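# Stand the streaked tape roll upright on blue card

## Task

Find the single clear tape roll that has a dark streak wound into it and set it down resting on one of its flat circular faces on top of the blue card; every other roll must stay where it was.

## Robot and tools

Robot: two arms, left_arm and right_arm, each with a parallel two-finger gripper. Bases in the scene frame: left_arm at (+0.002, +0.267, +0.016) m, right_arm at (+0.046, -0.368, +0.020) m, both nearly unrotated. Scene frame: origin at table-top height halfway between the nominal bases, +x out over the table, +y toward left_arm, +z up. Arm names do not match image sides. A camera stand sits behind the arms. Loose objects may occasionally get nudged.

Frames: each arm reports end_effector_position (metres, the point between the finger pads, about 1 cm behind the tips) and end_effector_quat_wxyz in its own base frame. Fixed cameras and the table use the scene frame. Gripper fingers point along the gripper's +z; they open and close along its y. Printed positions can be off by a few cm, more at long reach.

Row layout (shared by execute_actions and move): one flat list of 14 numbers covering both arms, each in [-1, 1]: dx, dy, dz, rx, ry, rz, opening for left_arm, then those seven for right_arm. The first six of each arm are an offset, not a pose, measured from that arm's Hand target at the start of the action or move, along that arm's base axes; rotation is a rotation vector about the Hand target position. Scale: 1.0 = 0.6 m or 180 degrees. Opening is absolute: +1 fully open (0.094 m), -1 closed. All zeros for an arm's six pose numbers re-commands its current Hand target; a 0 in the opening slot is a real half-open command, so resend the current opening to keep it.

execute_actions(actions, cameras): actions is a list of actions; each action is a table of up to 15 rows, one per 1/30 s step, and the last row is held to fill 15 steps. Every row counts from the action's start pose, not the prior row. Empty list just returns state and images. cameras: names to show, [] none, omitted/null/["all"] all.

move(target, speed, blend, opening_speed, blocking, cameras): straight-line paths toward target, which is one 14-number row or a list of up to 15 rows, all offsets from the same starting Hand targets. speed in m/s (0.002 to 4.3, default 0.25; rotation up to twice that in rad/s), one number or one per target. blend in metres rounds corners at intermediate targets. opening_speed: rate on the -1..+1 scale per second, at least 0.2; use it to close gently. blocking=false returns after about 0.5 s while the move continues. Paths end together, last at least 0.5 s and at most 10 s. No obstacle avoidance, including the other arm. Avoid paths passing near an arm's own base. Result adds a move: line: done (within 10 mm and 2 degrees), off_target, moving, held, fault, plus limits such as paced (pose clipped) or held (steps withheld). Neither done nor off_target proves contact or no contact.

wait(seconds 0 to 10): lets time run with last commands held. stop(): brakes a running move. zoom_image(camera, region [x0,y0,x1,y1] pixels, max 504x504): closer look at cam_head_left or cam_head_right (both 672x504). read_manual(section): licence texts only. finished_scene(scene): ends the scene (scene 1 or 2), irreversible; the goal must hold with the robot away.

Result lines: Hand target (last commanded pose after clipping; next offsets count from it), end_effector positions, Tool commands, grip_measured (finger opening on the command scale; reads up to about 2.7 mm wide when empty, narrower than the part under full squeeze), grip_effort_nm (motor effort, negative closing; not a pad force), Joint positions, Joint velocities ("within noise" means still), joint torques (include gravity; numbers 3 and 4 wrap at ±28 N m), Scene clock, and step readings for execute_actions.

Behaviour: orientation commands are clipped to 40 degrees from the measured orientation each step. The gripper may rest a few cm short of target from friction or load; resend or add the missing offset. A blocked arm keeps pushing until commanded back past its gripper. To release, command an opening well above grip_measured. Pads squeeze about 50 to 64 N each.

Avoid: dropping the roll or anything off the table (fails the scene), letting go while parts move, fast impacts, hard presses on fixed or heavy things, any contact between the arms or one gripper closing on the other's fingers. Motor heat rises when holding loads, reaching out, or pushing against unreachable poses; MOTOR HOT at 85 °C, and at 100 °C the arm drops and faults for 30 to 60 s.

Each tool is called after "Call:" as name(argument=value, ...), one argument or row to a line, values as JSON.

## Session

Call:
execute_actions(
  actions=[],
)

Scene clock: 0.00 s.
left_arm: end_effector_position=(+0.0615, -0.3313, +0.1498) grip_measured=+1.000 grip_effort_nm=n/a end_effector_quat_wxyz=(+0.099, -0.178, +0.974, +0.104) | right_arm: end_effector_position=(+0.4679, -0.1245, +0.3705) grip_measured=+1.000 grip_effort_nm=n/a end_effector_quat_wxyz=(+0.475, -0.234, +0.820, -0.215)
Joint positions: left_arm=[-1.478 1.416 1.078 -1.461 -0.178 -1.859 0.094] | right_arm=[-0.312 1.024 1.01 -0.464 -0.147 -0.778 0.094]
Joint velocities: within noise
Joint torques (N m): no reading
Heat: left arm: hottest wrist pitch 33 °C; right arm: hottest waist 37 °C.
Hand target: left_arm +0.0620, -0.3373, +0.1526; +0.098, -0.178, +0.974, +0.100 | right_arm +0.4713, -0.1256, +0.3897; +0.488, -0.233, +0.811, -0.223
Tool commands: left_gripper/opening=+1.0 right_gripper/opening=+1.0

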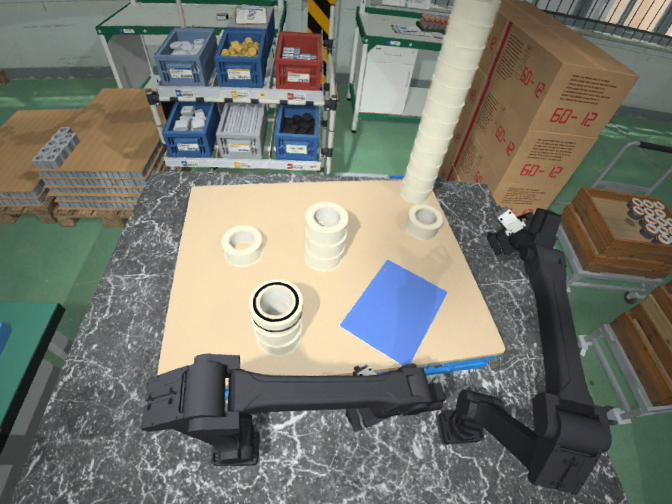

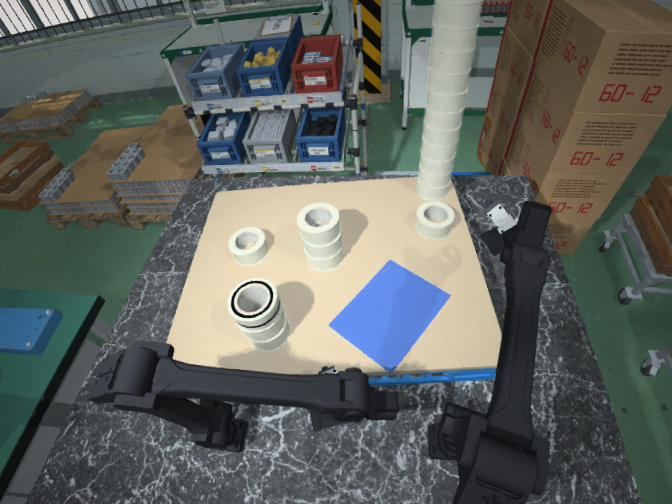

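Call:
zoom_image(
  camera="cam_head_left",
  region=[220, 260, 330, 370],
)

Call:
zoom_image(
  camera="cam_head_right",
  region=[210, 260, 320, 370],
)

Scaled by 4.582.

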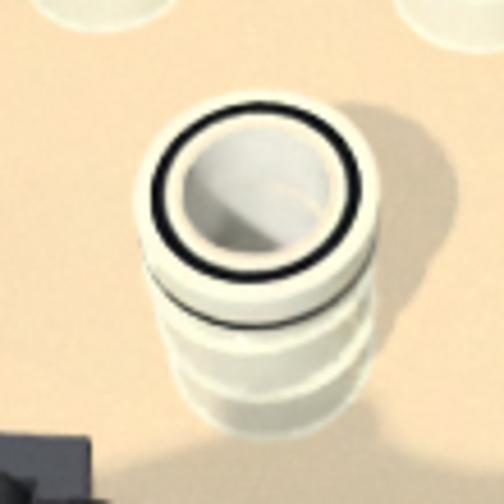

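Scaled by 4.582.

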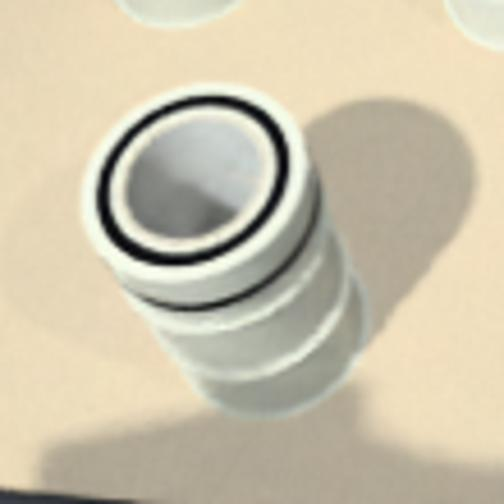

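Call:
move(
  target=[
    [0,0,0.36,-0.045,-0.035,-0.1215,1,0,0,0,0,0,0,1],
    [0.343,0.3,0.342,-0.045,-0.035,-0.1215,1,0,0,0,0,0,0,1],
  ],
  speed=0.3,
  blend=0.05,
)

Call:
zoom_image(
  camera="cam_head_left",
  region=[220, 240, 340, 360],
)

Call:
zoom_image(
  camera="cam_head_right",
  region=[210, 240, 330, 360],
)

Scene clock: 5.27 s.
left_arm: end_effector_position=(+0.2632, -0.1579, +0.3609) grip_measured=+1.000 grip_effort_nm=-0.017 end_effector_quat_wxyz=(+0.156, -0.002, +0.988, +0.000) | right_arm: end_effector_position=(+0.4679, -0.1245, +0.3705) grip_measured=+1.000 grip_effort_nm=0.017 end_effector_quat_wxyz=(+0.475, -0.234, +0.820, -0.215)
Joint positions: left_arm=[-0.644 1.011 1.304 -1.611 -0.187 -0.625 0.094] | right_arm=[-0.312 1.024 1.01 -0.464 -0.147 -0.778 0.094]
Joint velocities: within noise
Joint torques (N m): left_arm=[1.03 -4.95 9.24 1.7 0.01 0.16] | right_arm=[0.38 -7.06 13.39 1.7 -0.15 -0.01]
Heat: left arm: hottest wrist pitch 33 °C; right arm: hottest waist 37 °C.
Hand target: left_arm +0.2677, -0.1572, +0.3578; +0.156, -0.002, +0.988, +0.001 | right_arm +0.4713, -0.1256, +0.3897; +0.488, -0.233, +0.811, -0.223
Off the commanded pose: left_arm 0.006 m, 0 deg | right_arm 0.020 m, 2 deg.
move: off_target (right_arm)

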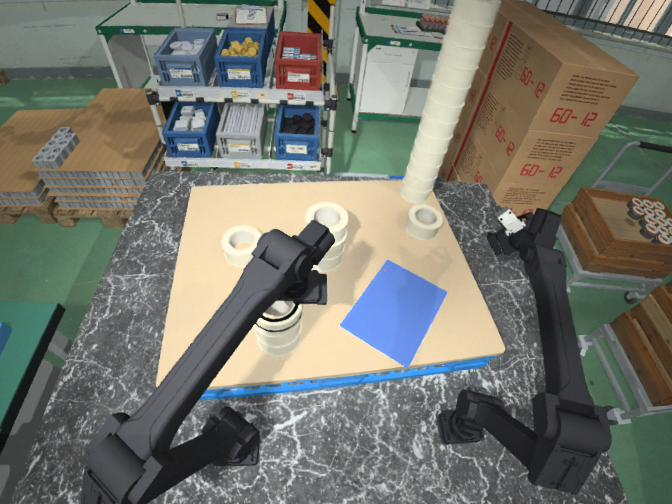

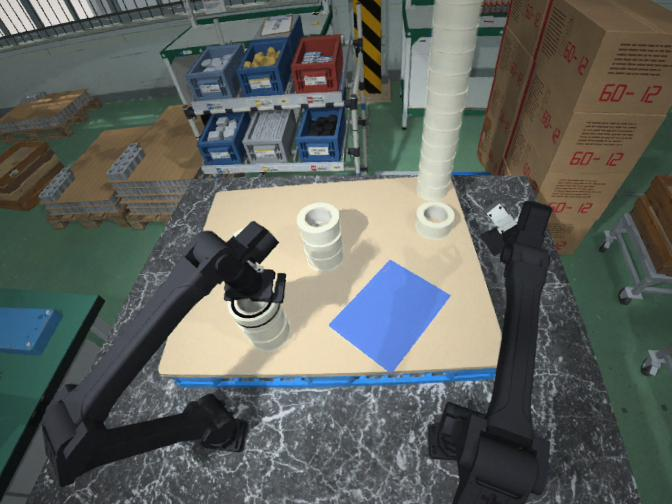

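Scaled by 4.200.

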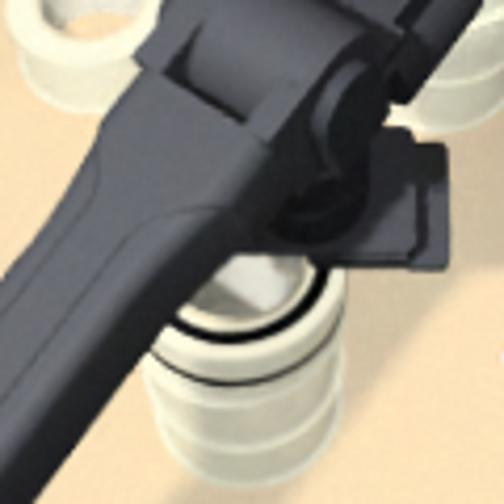

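Scaled by 4.200.

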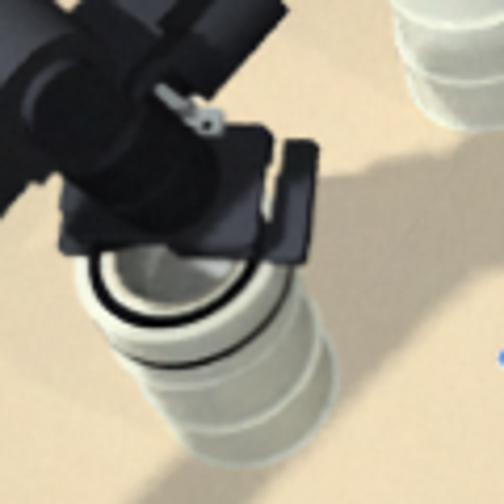

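Call:
move(
  target=[0.01,0,-0.055,0,0,0,1,0,0,0,0,0,0,1],
  speed=0.1,
)

Call:
zoom_image(
  camera="cam_head_left",
  region=[220, 240, 340, 360],
)

Call:
zoom_image(
  camera="cam_head_right",
  region=[210, 240, 330, 360],
)

Scene clock: 7.20 s.
left_arm: end_effector_position=(+0.2718, -0.1599, +0.3288) grip_measured=+1.000 grip_effort_nm=-0.017 end_effector_quat_wxyz=(+0.156, -0.002, +0.988, +0.000) | right_arm: end_effector_position=(+0.4679, -0.1245, +0.3705) grip_measured=+1.000 grip_effort_nm=0.017 end_effector_quat_wxyz=(+0.475, -0.234, +0.820, -0.215)
Joint positions: left_arm=[-0.631 1.011 1.218 -1.523 -0.184 -0.613 0.094] | right_arm=[-0.312 1.024 1.01 -0.464 -0.147 -0.778 0.094]
Joint velocities: within noise
Joint torques (N m): left_arm=[1.14 -5.77 8.79 1.63 0.02 0.15] | right_arm=[0.38 -7 13.38 1.69 -0.15 0]
Heat: left arm: hottest wrist pitch 33 °C; right arm: hottest waist 37 °C.
Hand target: left_arm +0.2737, -0.1572, +0.3248; +0.156, -0.002, +0.988, +0.001 | right_arm +0.4713, -0.1256, +0.3897; +0.488, -0.233, +0.811, -0.223
Off the commanded pose: left_arm 0.005 m, 0 deg | right_arm 0.020 m, 2 deg.
move: off_target (right_arm)

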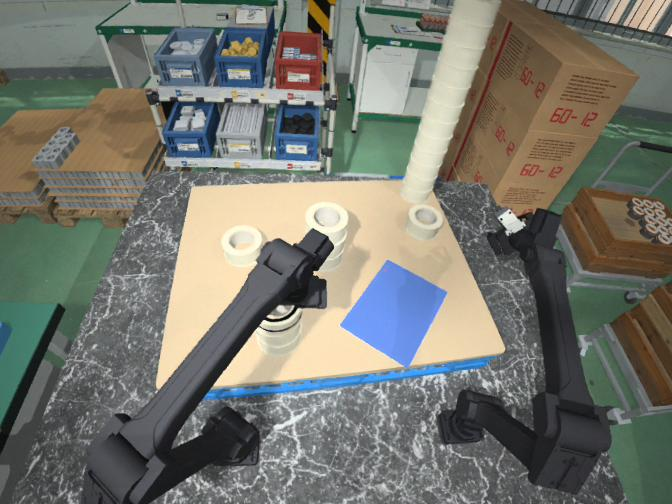

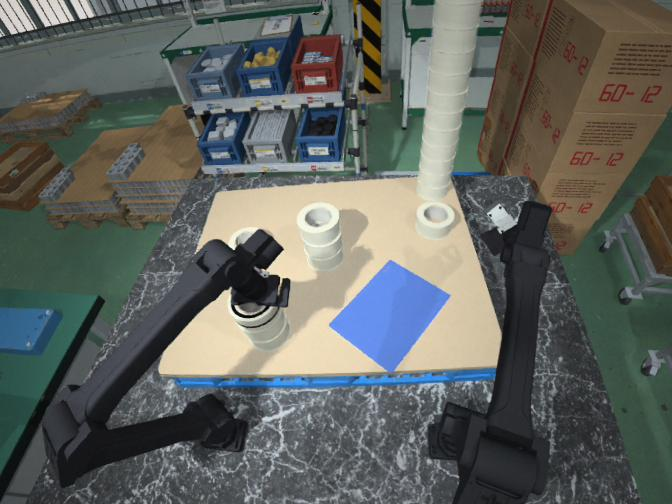

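Scaled by 4.200.

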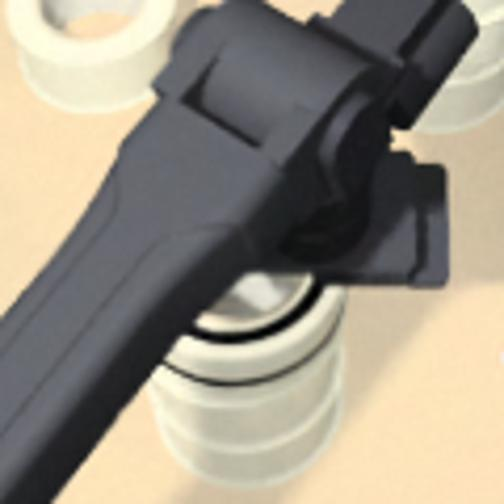

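Scaled by 4.200.

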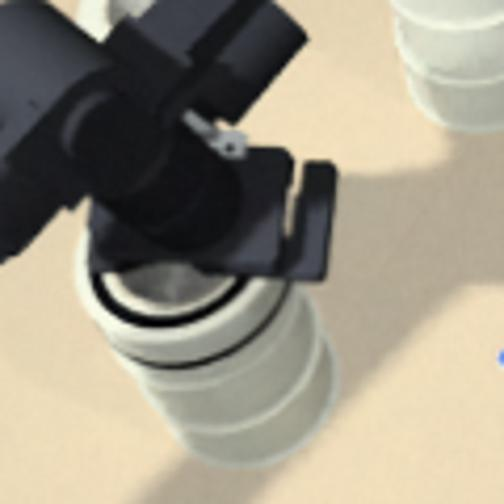

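Call:
move(
  target=[
    [0,-0.012,0,0,0,0,1,0,0,0,0,0,0,1],
    [0,-0.012,-0.035,0,0,0,1,0,0,0,0,0,0,1],
  ],
  speed=0.06,
)

Call:
zoom_image(
  camera="cam_head_left",
  region=[220, 240, 340, 360],
)

Call:
zoom_image(
  camera="cam_head_right",
  region=[210, 240, 330, 360],
)

Scene clock: 8.63 s.
left_arm: end_effector_position=(+0.2747, -0.1618, +0.3084) grip_measured=+1.000 grip_effort_nm=-0.012 end_effector_quat_wxyz=(+0.156, -0.002, +0.988, +0.001) | right_arm: end_effector_position=(+0.4679, -0.1245, +0.3705) grip_measured=+1.000 grip_effort_nm=0.017 end_effector_quat_wxyz=(+0.475, -0.234, +0.820, -0.215)
Joint positions: left_arm=[-0.631 1.011 1.164 -1.47 -0.185 -0.612 0.094] | right_arm=[-0.312 1.024 1.01 -0.464 -0.147 -0.778 0.094]
Joint velocities: within noise
Joint torques (N m): left_arm=[-0.91 -5.66 8.79 1.72 -0.14 -0.04] | right_arm=[0.32 -7.06 13.38 1.7 -0.15 -0.01]
Heat: left arm: hottest wrist pitch 33 °C; right arm: hottest waist 37 °C.
Hand target: left_arm +0.2738, -0.1644, +0.3038; +0.156, -0.002, +0.988, +0.001 | right_arm +0.4713, -0.1256, +0.3897; +0.488, -0.233, +0.811, -0.223
Off the commanded pose: left_arm 0.005 m, 0 deg | right_arm 0.020 m, 2 deg.
move: off_target (right_arm)

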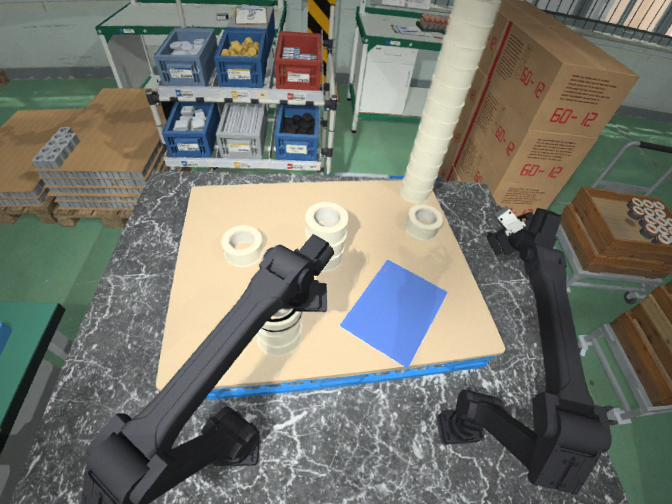

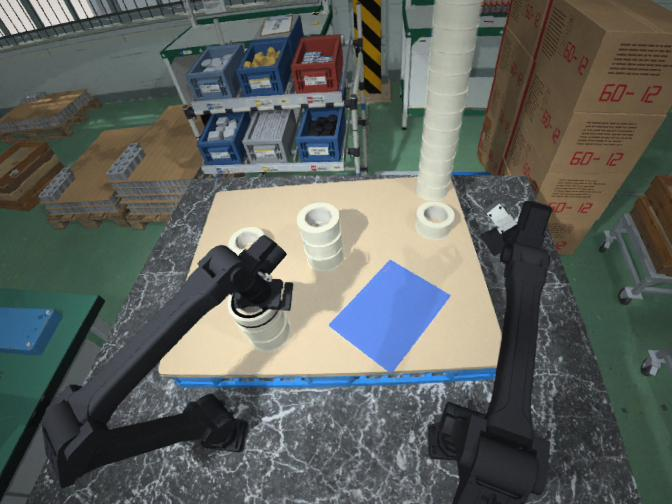

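Scaled by 4.200.

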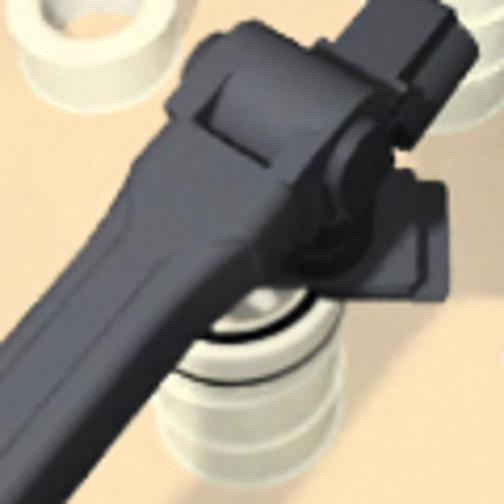

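Scaled by 4.200.

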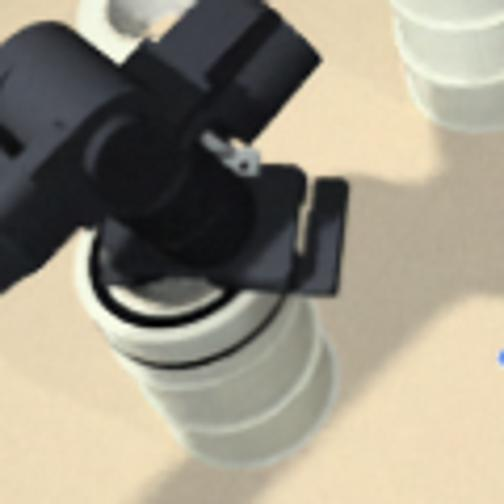

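Call:
move(
  target=[0,0,-0.04,0,0,0,1,0,0,0,0,0,0,1],
  speed=0.06,
)

Call:
zoom_image(
  camera="cam_head_left",
  region=[220, 240, 340, 360],
)

Call:
zoom_image(
  camera="cam_head_right",
  region=[210, 240, 330, 360],
)

Scene clock: 9.80 s.
left_arm: end_effector_position=(+0.2760, -0.1627, +0.2827) grip_measured=+1.000 grip_effort_nm=-0.022 end_effector_quat_wxyz=(+0.153, -0.002, +0.988, +0.003) | right_arm: end_effector_position=(+0.4679, -0.1245, +0.3705) grip_measured=+1.000 grip_effort_nm=0.017 end_effector_quat_wxyz=(+0.475, -0.234, +0.820, -0.215)
Joint positions: left_arm=[-0.631 1.011 1.097 -1.409 -0.185 -0.612 0.094] | right_arm=[-0.312 1.024 1.01 -0.464 -0.147 -0.778 0.094]
Joint velocities: within noise
Joint torques (N m): left_arm=[-0.67 -6.18 8.85 1.73 -0.12 -0.05] | right_arm=[0.44 -7 13.37 1.68 -0.16 -0.01]
Heat: left arm: hottest wrist pitch 33 °C; right arm: hottest waist 37 °C.
Hand target: left_arm +0.2738, -0.1645, +0.2799; +0.156, -0.002, +0.988, +0.001 | right_arm +0.4713, -0.1256, +0.3897; +0.488, -0.233, +0.811, -0.223
Off the commanded pose: left_arm 0.004 m, 0 deg | right_arm 0.020 m, 2 deg.
move: off_target (right_arm)

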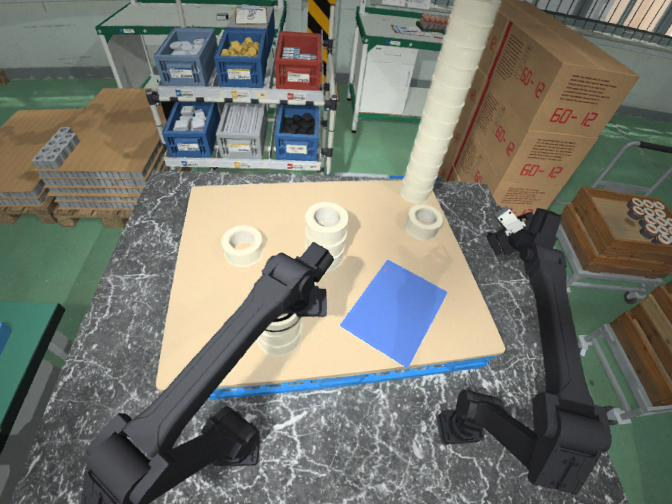

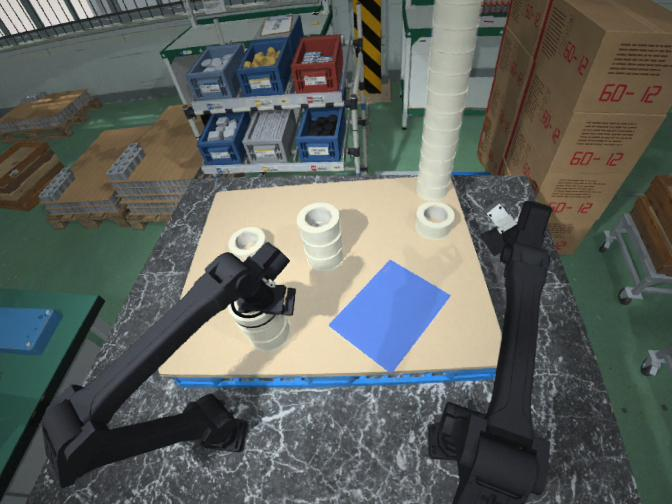

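Scaled by 4.200.

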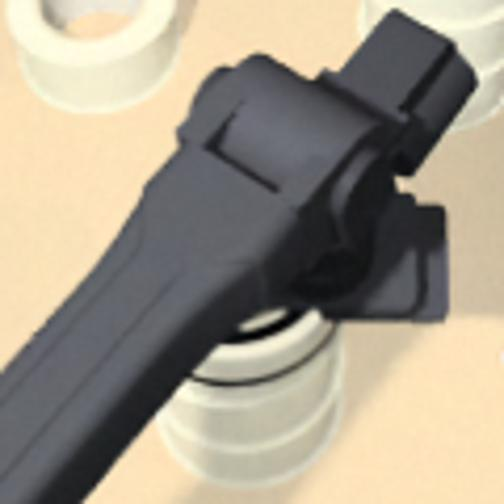

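Scaled by 4.200.

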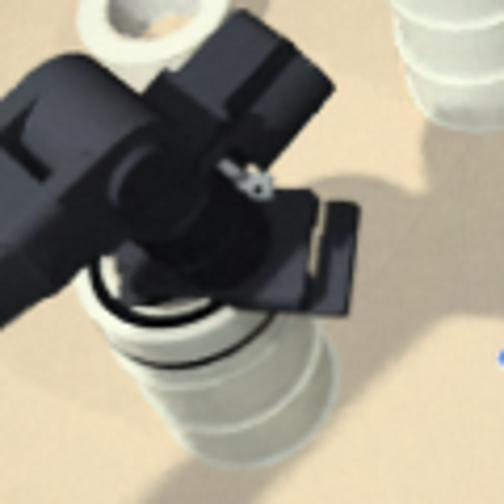

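Call:
move(
  target=[0,0,0,0,0,0,-0.9,0,0,0,0,0,0,1],
  opening_speed=0.8,
)

Call:
zoom_image(
  camera="cam_head_left",
  region=[220, 240, 340, 360],
)

Call:
zoom_image(
  camera="cam_head_right",
  region=[210, 240, 330, 360],
)

Scene clock: 12.63 s.
left_arm: end_effector_position=(+0.2768, -0.1634, +0.2845) grip_measured=-0.362 grip_effort_nm=-1.048 end_effector_quat_wxyz=(+0.158, -0.004, +0.987, -0.001) | right_arm: end_effector_position=(+0.4679, -0.1245, +0.3705) grip_measured=+1.000 grip_effort_nm=0.017 end_effector_quat_wxyz=(+0.475, -0.234, +0.820, -0.215)
Joint positions: left_arm=[-0.631 1.006 1.096 -1.401 -0.184 -0.616 0.03] | right_arm=[-0.312 1.024 1.01 -0.464 -0.147 -0.778 0.094]
Joint velocities: within noise
Joint torques (N m): left_arm=[-0.56 -5.66 8.87 1.42 -0.16 0] | right_arm=[0.38 -6.89 13.37 1.69 -0.14 -0.01]
Heat: left arm: hottest wrist pitch 33 °C; right arm: hottest waist 37 °C.
Hand target: left_arm +0.2737, -0.1644, +0.2798; +0.156, -0.002, +0.988, +0.001 | right_arm +0.4713, -0.1256, +0.3897; +0.488, -0.233, +0.811, -0.223
Off the commanded pose: left_arm 0.006 m, 0 deg | right_arm 0.020 m, 2 deg.
move: off_target (right_arm)

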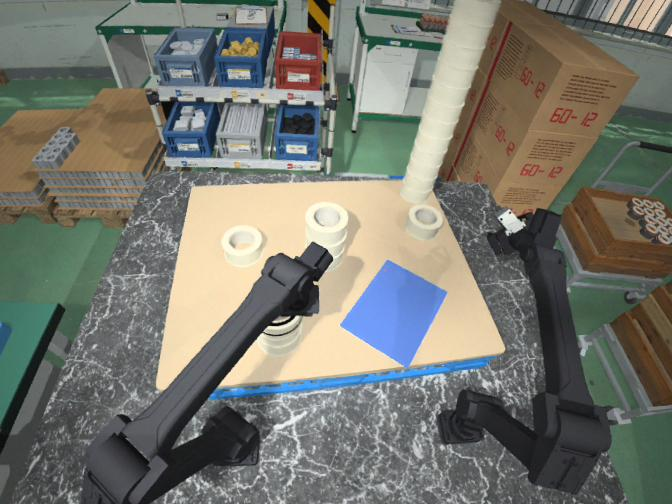

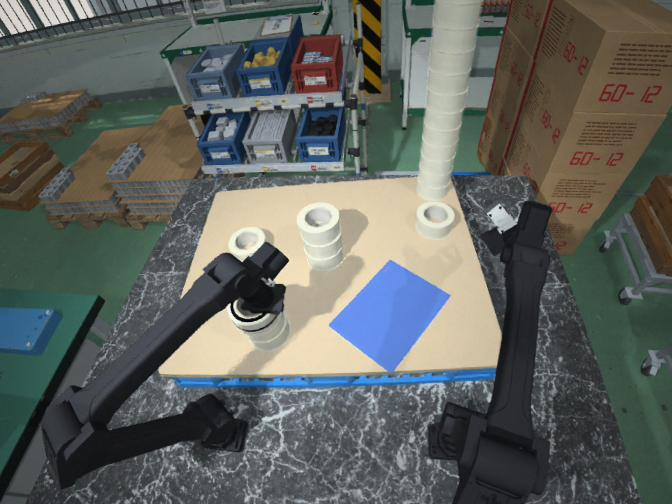

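Scaled by 4.200.

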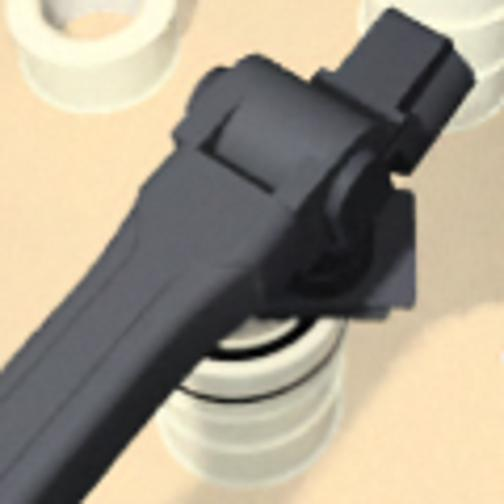

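Scaled by 4.200.

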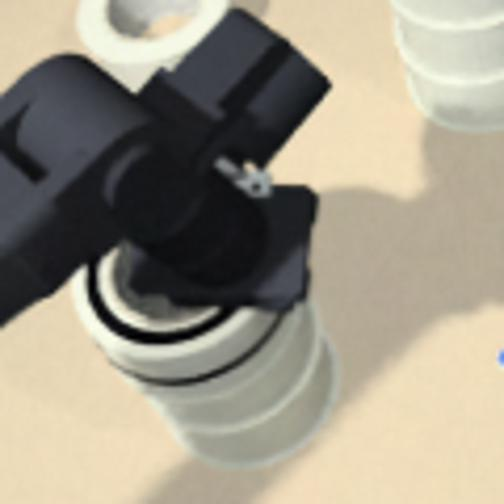

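Call:
move(
  target=[0,0,0.12,0,0,0,-0.9,0,0,0,0,0,0,1],
  speed=0.09,
)

Call:
zoom_image(
  camera="cam_head_left",
  region=[220, 240, 340, 360],
)

Call:
zoom_image(
  camera="cam_head_right",
  region=[210, 240, 330, 360],
)

Scene clock: 14.53 s.
left_arm: end_effector_position=(+0.2665, -0.1565, +0.3203) grip_measured=-0.363 grip_effort_nm=-1.048 end_effector_quat_wxyz=(+0.128, -0.001, +0.992, +0.019) | right_arm: end_effector_position=(+0.4679, -0.1245, +0.3705) grip_measured=+1.000 grip_effort_nm=0.012 end_effector_quat_wxyz=(+0.475, -0.234, +0.820, -0.215)
Joint positions: left_arm=[-0.631 1.034 1.22 -1.569 -0.181 -0.617 0.03] | right_arm=[-0.312 1.024 1.01 -0.464 -0.147 -0.778 0.094]
Joint velocities: within noise
Joint torques (N m): left_arm=[-0.5 -6.07 16.01 0.8 -0.27 0] | right_arm=[0.38 -6.95 13.37 1.7 -0.15 -0.01]
Heat: left arm: hottest wrist pitch 33 °C; right arm: hottest waist 37 °C.
Hand target: left_arm +0.2738, -0.1644, +0.3519; +0.156, -0.002, +0.988, +0.001 | right_arm +0.4713, -0.1256, +0.3897; +0.488, -0.233, +0.811, -0.223
Off the commanded pose: left_arm 0.033 m, 4 deg | right_arm 0.020 m, 2 deg.
move: off_target (left_arm, right_arm)

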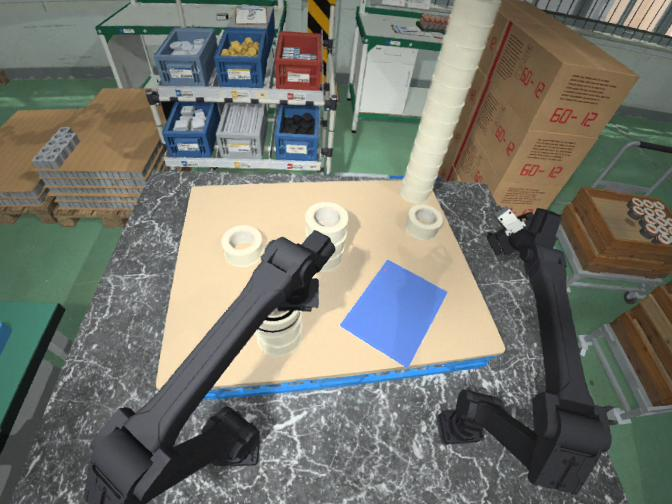

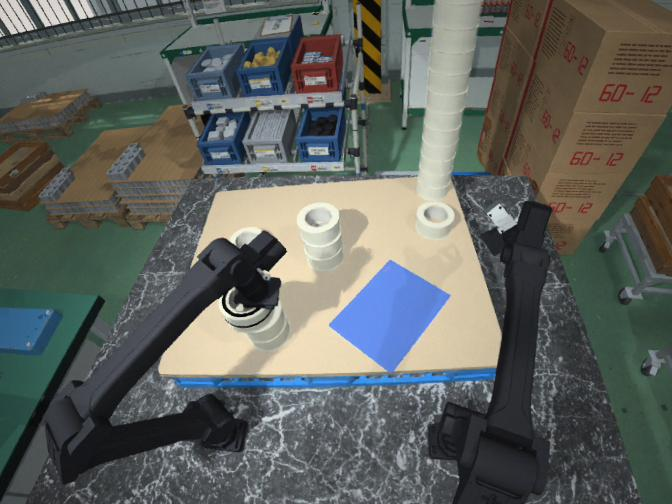

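Scaled by 4.200.

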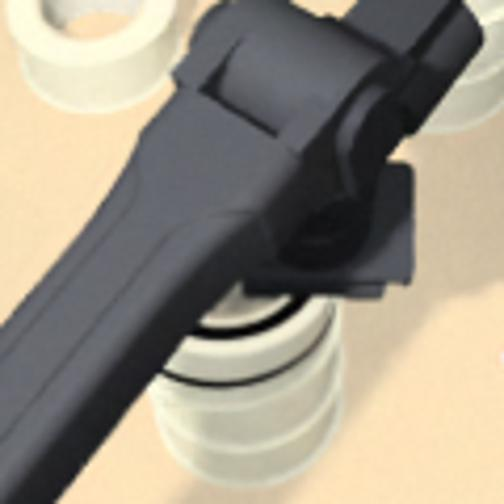

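Scaled by 4.200.

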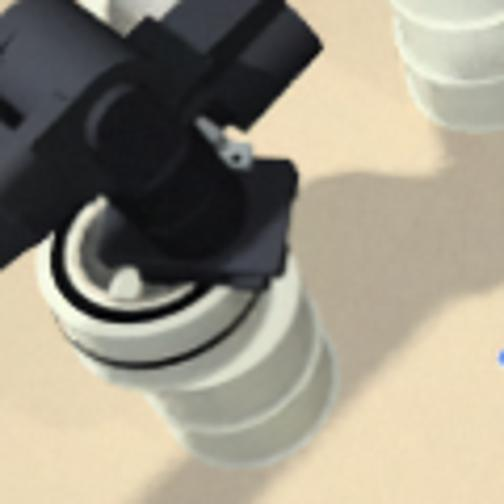

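Call:
move(
  target=[
    [0,0,0.06,0,0,0,-0.9,0,0,0,0,0,0,1],
    [0.13,-0.573,0.05,0,0,0,-0.9,0,0,0,0,0,0,1],
    [0.13,-0.573,-0.12,0,0,0,-0.9,0,0,0,0,0,0,1],
  ],
  speed=[0.12,0.25,0.2],
  blend=[0.02,0.03,0],
)

Call:
zoom_image(
  camera="cam_head_left",
  region=[320, 230, 470, 380],
)

Call:
zoom_image(
  camera="cam_head_right",
  region=[320, 230, 470, 380],
)

Scene clock: 18.17 s.
left_arm: end_effector_position=(+0.3542, -0.5092, +0.2571) grip_measured=-0.363 grip_effort_nm=-1.048 end_effector_quat_wxyz=(+0.141, +0.002, +0.990, +0.019) | right_arm: end_effector_position=(+0.4679, -0.1245, +0.3705) grip_measured=+1.000 grip_effort_nm=0.017 end_effector_quat_wxyz=(+0.475, -0.234, +0.820, -0.215)
Joint positions: left_arm=[-1.035 1.905 1.987 -1.538 -0.262 -1.016 0.03] | right_arm=[-0.312 1.024 1.01 -0.464 -0.147 -0.778 0.094]
Joint velocities: within noise
Joint torques (N m): left_arm=[-0.03 -21.71 9.96 1.32 -0.47 -0.04] | right_arm=[0.44 -6.95 13.38 1.72 -0.16 -0.01]
Heat: left arm: hottest elbow 33 °C; right arm: hottest waist 37 °C.
Hand target: left_arm +0.3518, -0.5082, +0.2797; +0.156, -0.002, +0.988, +0.001 | right_arm +0.4713, -0.1256, +0.3897; +0.488, -0.233, +0.811, -0.223
Off the commanded pose: left_arm 0.023 m, 3 deg | right_arm 0.020 m, 2 deg.
move: off_target (left_arm, right_arm); blend cut to 0.0184 m at target 1

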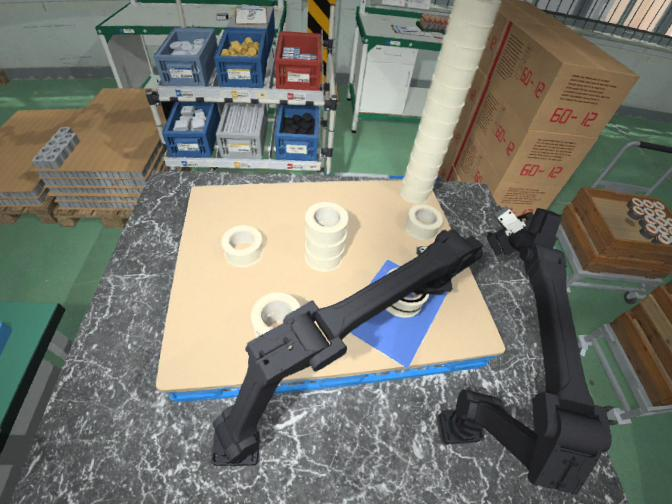

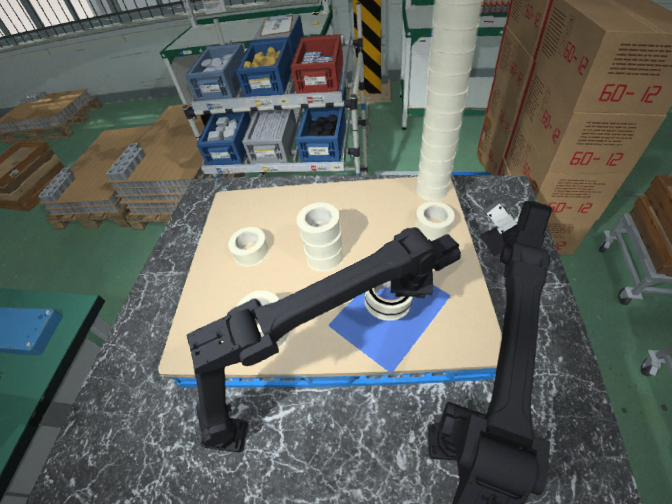

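Scaled by 3.360.

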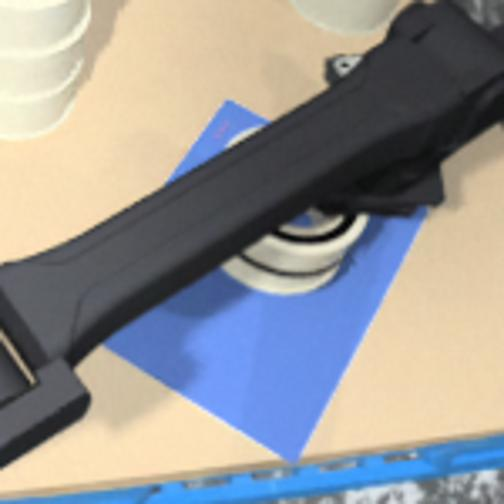

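Scaled by 3.360.

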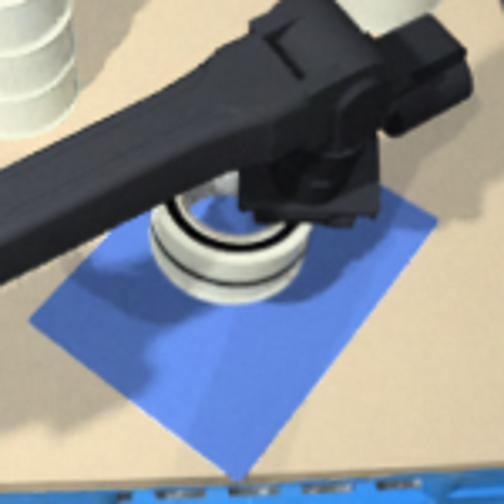

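Call:
move(
  target=[0.05,0.01,-0.085,0,0,0,-0.9,0,0,0,0,0,0,1],
  speed=0.15,
)

Call:
zoom_image(
  camera="cam_head_left",
  region=[320, 230, 470, 380],
)

Call:
zoom_image(
  camera="cam_head_right",
  region=[320, 230, 470, 380],
)

Scene clock: 19.77 s.
left_arm: end_effector_position=(+0.3788, -0.5023, +0.2198) grip_measured=-0.363 grip_effort_nm=-1.048 end_effector_quat_wxyz=(+0.148, -0.008, +0.989, +0.008) | right_arm: end_effector_position=(+0.4679, -0.1245, +0.3705) grip_measured=+1.000 grip_effort_nm=0.017 end_effector_quat_wxyz=(+0.475, -0.234, +0.820, -0.215)
Joint positions: left_arm=[-0.995 1.903 1.885 -1.402 -0.258 -0.991 0.03] | right_arm=[-0.312 1.024 1.01 -0.464 -0.147 -0.778 0.094]
Joint velocities: within noise
Joint torques (N m): left_arm=[0.85 -20.13 10 1.28 -0.36 0.23] | right_arm=[0.38 -7 13.38 1.74 -0.15 -0.01]
Heat: left arm: hottest elbow 33 °C; right arm: hottest elbow 38 °C.
Hand target: left_arm +0.3817, -0.5023, +0.2287; +0.156, -0.002, +0.988, +0.001 | right_arm +0.4713, -0.1256, +0.3897; +0.488, -0.233, +0.811, -0.223
Off the commanded pose: left_arm 0.009 m, 1 deg | right_arm 0.020 m, 2 deg.
move: off_target (right_arm)

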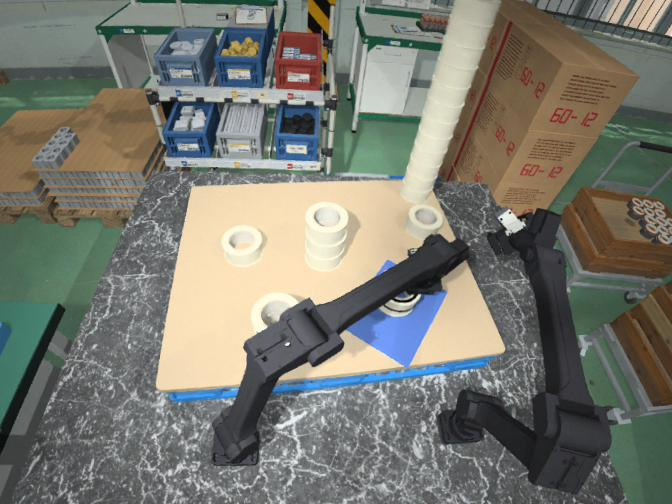

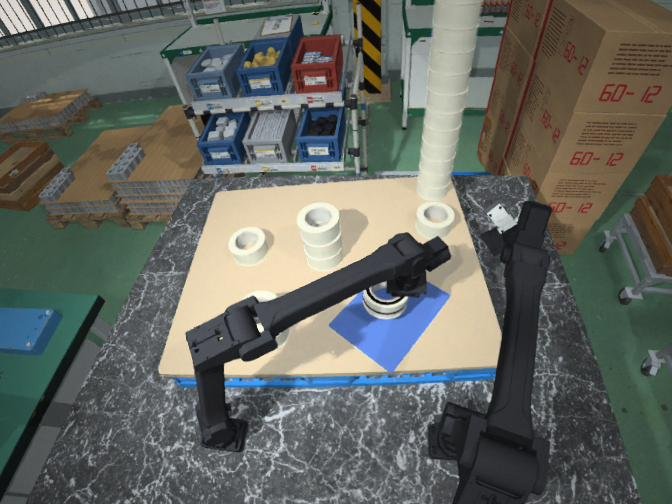

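Scaled by 3.360.

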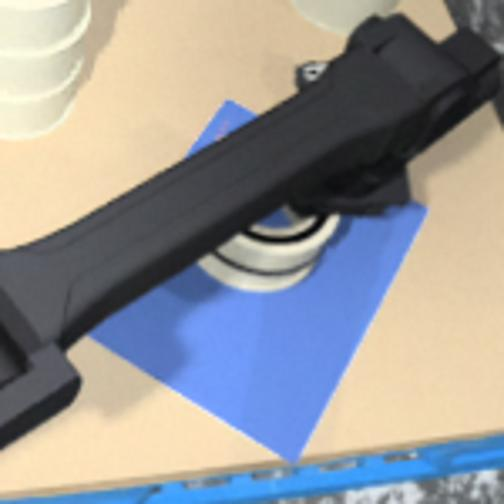

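Scaled by 3.360.

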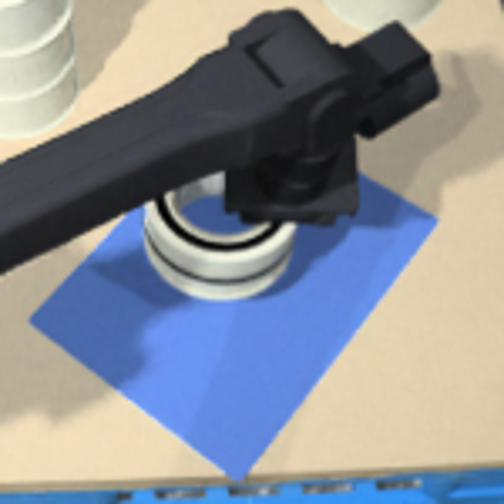

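Call:
move(
  target=[0,-0.015,-0.068,0,0,0,-0.9,0,0,0,0,0,0,1],
  speed=0.06,
  cameras=["cam_head_left"],
)

Call:
move(
  target=[0,0,-0.02,0,0,0,-0.9,0,0,0,0,0,0,1],
  speed=0.04,
)

Call:
zoom_image(
  camera="cam_head_left",
  region=[320, 230, 470, 380],
)

Call:
zoom_image(
  camera="cam_head_right",
  region=[320, 230, 470, 380],
)

Scene clock: 21.33 s.
left_arm: end_effector_position=(+0.3820, -0.5076, +0.1810) grip_measured=-0.363 grip_effort_nm=-1.043 end_effector_quat_wxyz=(+0.148, -0.008, +0.989, +0.007) | right_arm: end_effector_position=(+0.4679, -0.1245, +0.3705) grip_measured=+1.000 grip_effort_nm=0.017 end_effector_quat_wxyz=(+0.475, -0.234, +0.820, -0.215)
Joint positions: left_arm=[-0.995 1.927 1.819 -1.311 -0.257 -0.991 0.03] | right_arm=[-0.312 1.024 1.01 -0.464 -0.147 -0.778 0.094]
Joint velocities: within noise
Joint torques (N m): left_arm=[-0.15 -19.9 10.03 1.43 -0.42 0.12] | right_arm=[0.38 -7 13.38 1.7 -0.15 0]
Heat: left arm: hottest elbow 33 °C; right arm: hottest elbow 38 °C.
Hand target: left_arm +0.3818, -0.5113, +0.1879; +0.156, -0.002, +0.988, +0.001 | right_arm +0.4713, -0.1256, +0.3897; +0.488, -0.233, +0.811, -0.223
Off the commanded pose: left_arm 0.008 m, 1 deg | right_arm 0.020 m, 2 deg.
move: off_target (right_arm)
Images, in order (width x height): cam_head_left 672x504.

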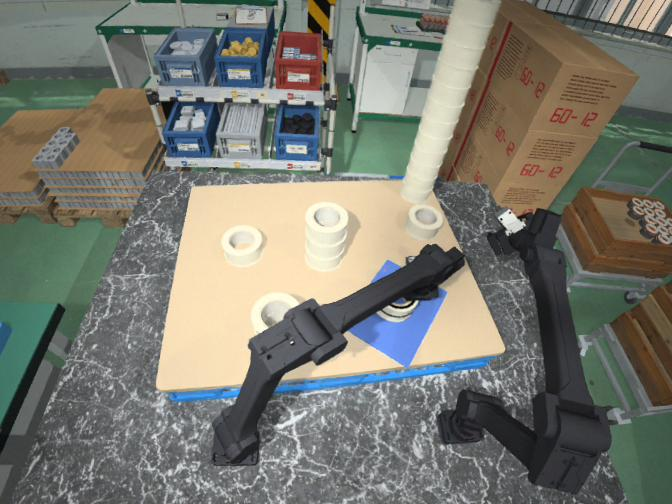

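Scene clock: 22.23 s.
left_arm: end_effector_position=(+0.3824, -0.5082, +0.1731) grip_measured=-0.363 grip_effort_nm=-1.048 end_effector_quat_wxyz=(+0.150, -0.008, +0.989, +0.004) | right_arm: end_effector_position=(+0.4679, -0.1245, +0.3705) grip_measured=+1.000 grip_effort_nm=0.017 end_effector_quat_wxyz=(+0.475, -0.234, +0.820, -0.215)
Joint positions: left_arm=[-0.995 1.927 1.798 -1.283 -0.257 -0.991 0.03] | right_arm=[-0.312 1.024 1.01 -0.464 -0.147 -0.778 0.094]
Joint velocities: within noise
Joint torques (N m): left_arm=[-0.32 -19.84 9.61 1.39 -0.42 0.12] | right_arm=[0.5 -7 13.37 1.72 -0.15 -0.01]
Heat: left arm: hottest elbow 33 °C; right arm: hottest elbow 38 °C.
Hand target: left_arm +0.3818, -0.5112, +0.1759; +0.156, -0.002, +0.988, +0.001 | right_arm +0.4713, -0.1256, +0.3897; +0.488, -0.233, +0.811, -0.223
Off the commanded pose: left_arm 0.004 m, 1 deg | right_arm 0.020 m, 2 deg.
move: off_target (right_arm)

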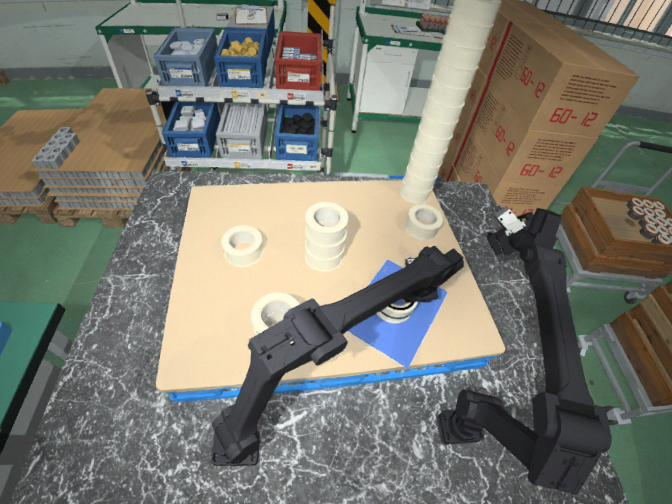

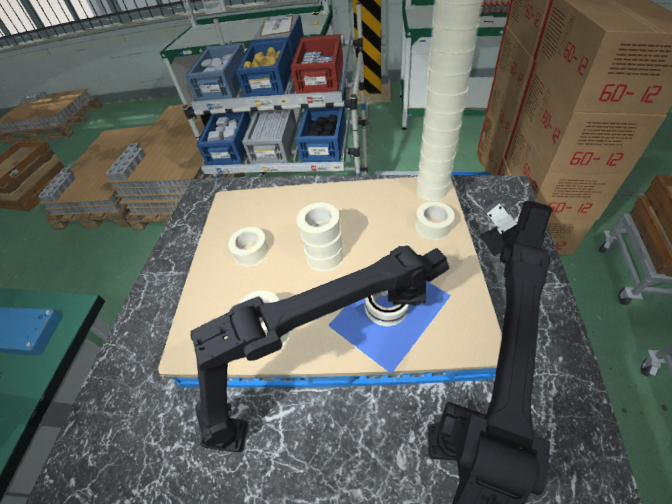

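Scaled by 3.360.

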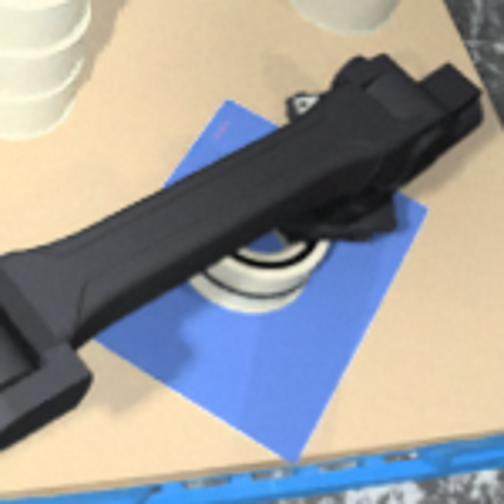

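Scaled by 3.360.

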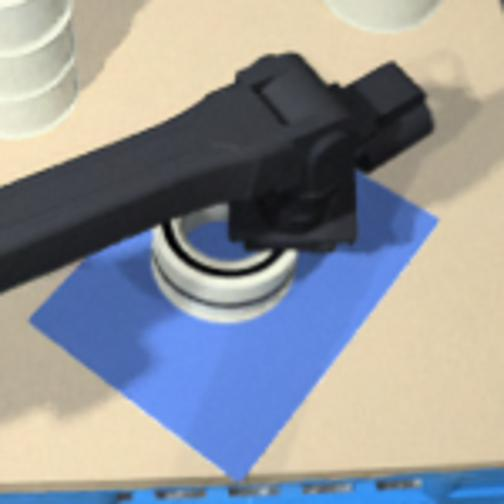

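Call:
move(
  target=[0,0,-0.025,0,0,0,-0.9,0,0,0,0,0,0,1],
  speed=0.04,
  cameras=["cam_head_right"],
)

Call:
zoom_image(
  camera="cam_head_right",
  region=[320, 230, 470, 380],
)

Scene clock: 23.40 s.
left_arm: end_effector_position=(+0.3837, -0.5092, +0.1709) grip_measured=-0.363 grip_effort_nm=-1.043 end_effector_quat_wxyz=(+0.156, -0.010, +0.988, -0.003) | right_arm: end_effector_position=(+0.4679, -0.1245, +0.3705) grip_measured=+1.000 grip_effort_nm=0.017 end_effector_quat_wxyz=(+0.475, -0.234, +0.820, -0.215)
Joint positions: left_arm=[-0.995 1.921 1.78 -1.253 -0.26 -0.991 0.03] | right_arm=[-0.312 1.024 1.01 -0.464 -0.147 -0.778 0.094]
Joint velocities: within noise
Joint torques (N m): left_arm=[-0.21 -18.2 8.65 1.88 -0.29 0.11] | right_arm=[0.5 -7 13.38 1.72 -0.15 -0.01]
Heat: left arm: hottest elbow 33 °C; right arm: hottest elbow 39 °C.
Hand target: left_arm +0.3818, -0.5113, +0.1609; +0.156, -0.002, +0.988, +0.001 | right_arm +0.4713, -0.1256, +0.3897; +0.488, -0.233, +0.811, -0.223
Off the commanded pose: left_arm 0.010 m, 1 deg | right_arm 0.020 m, 2 deg.
move: off_target (right_arm)
Images, in order (width x height): cam_head_right 672x504.

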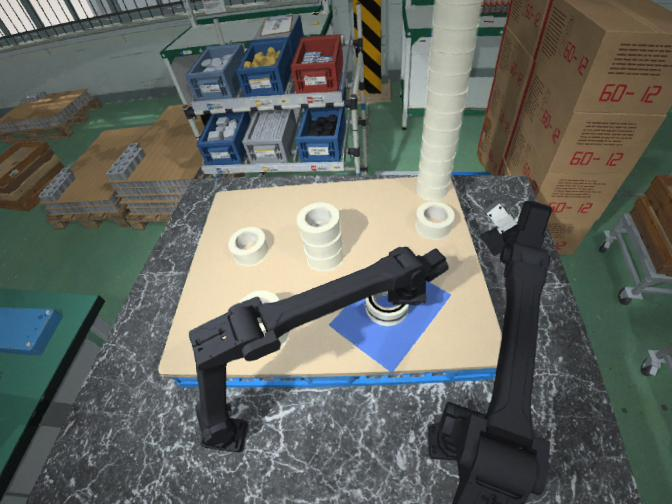

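Scaled by 3.360.

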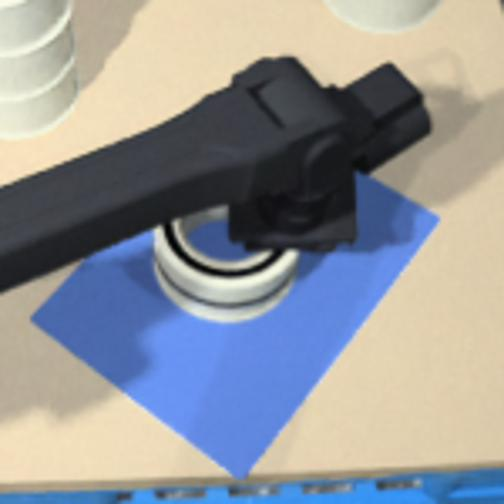

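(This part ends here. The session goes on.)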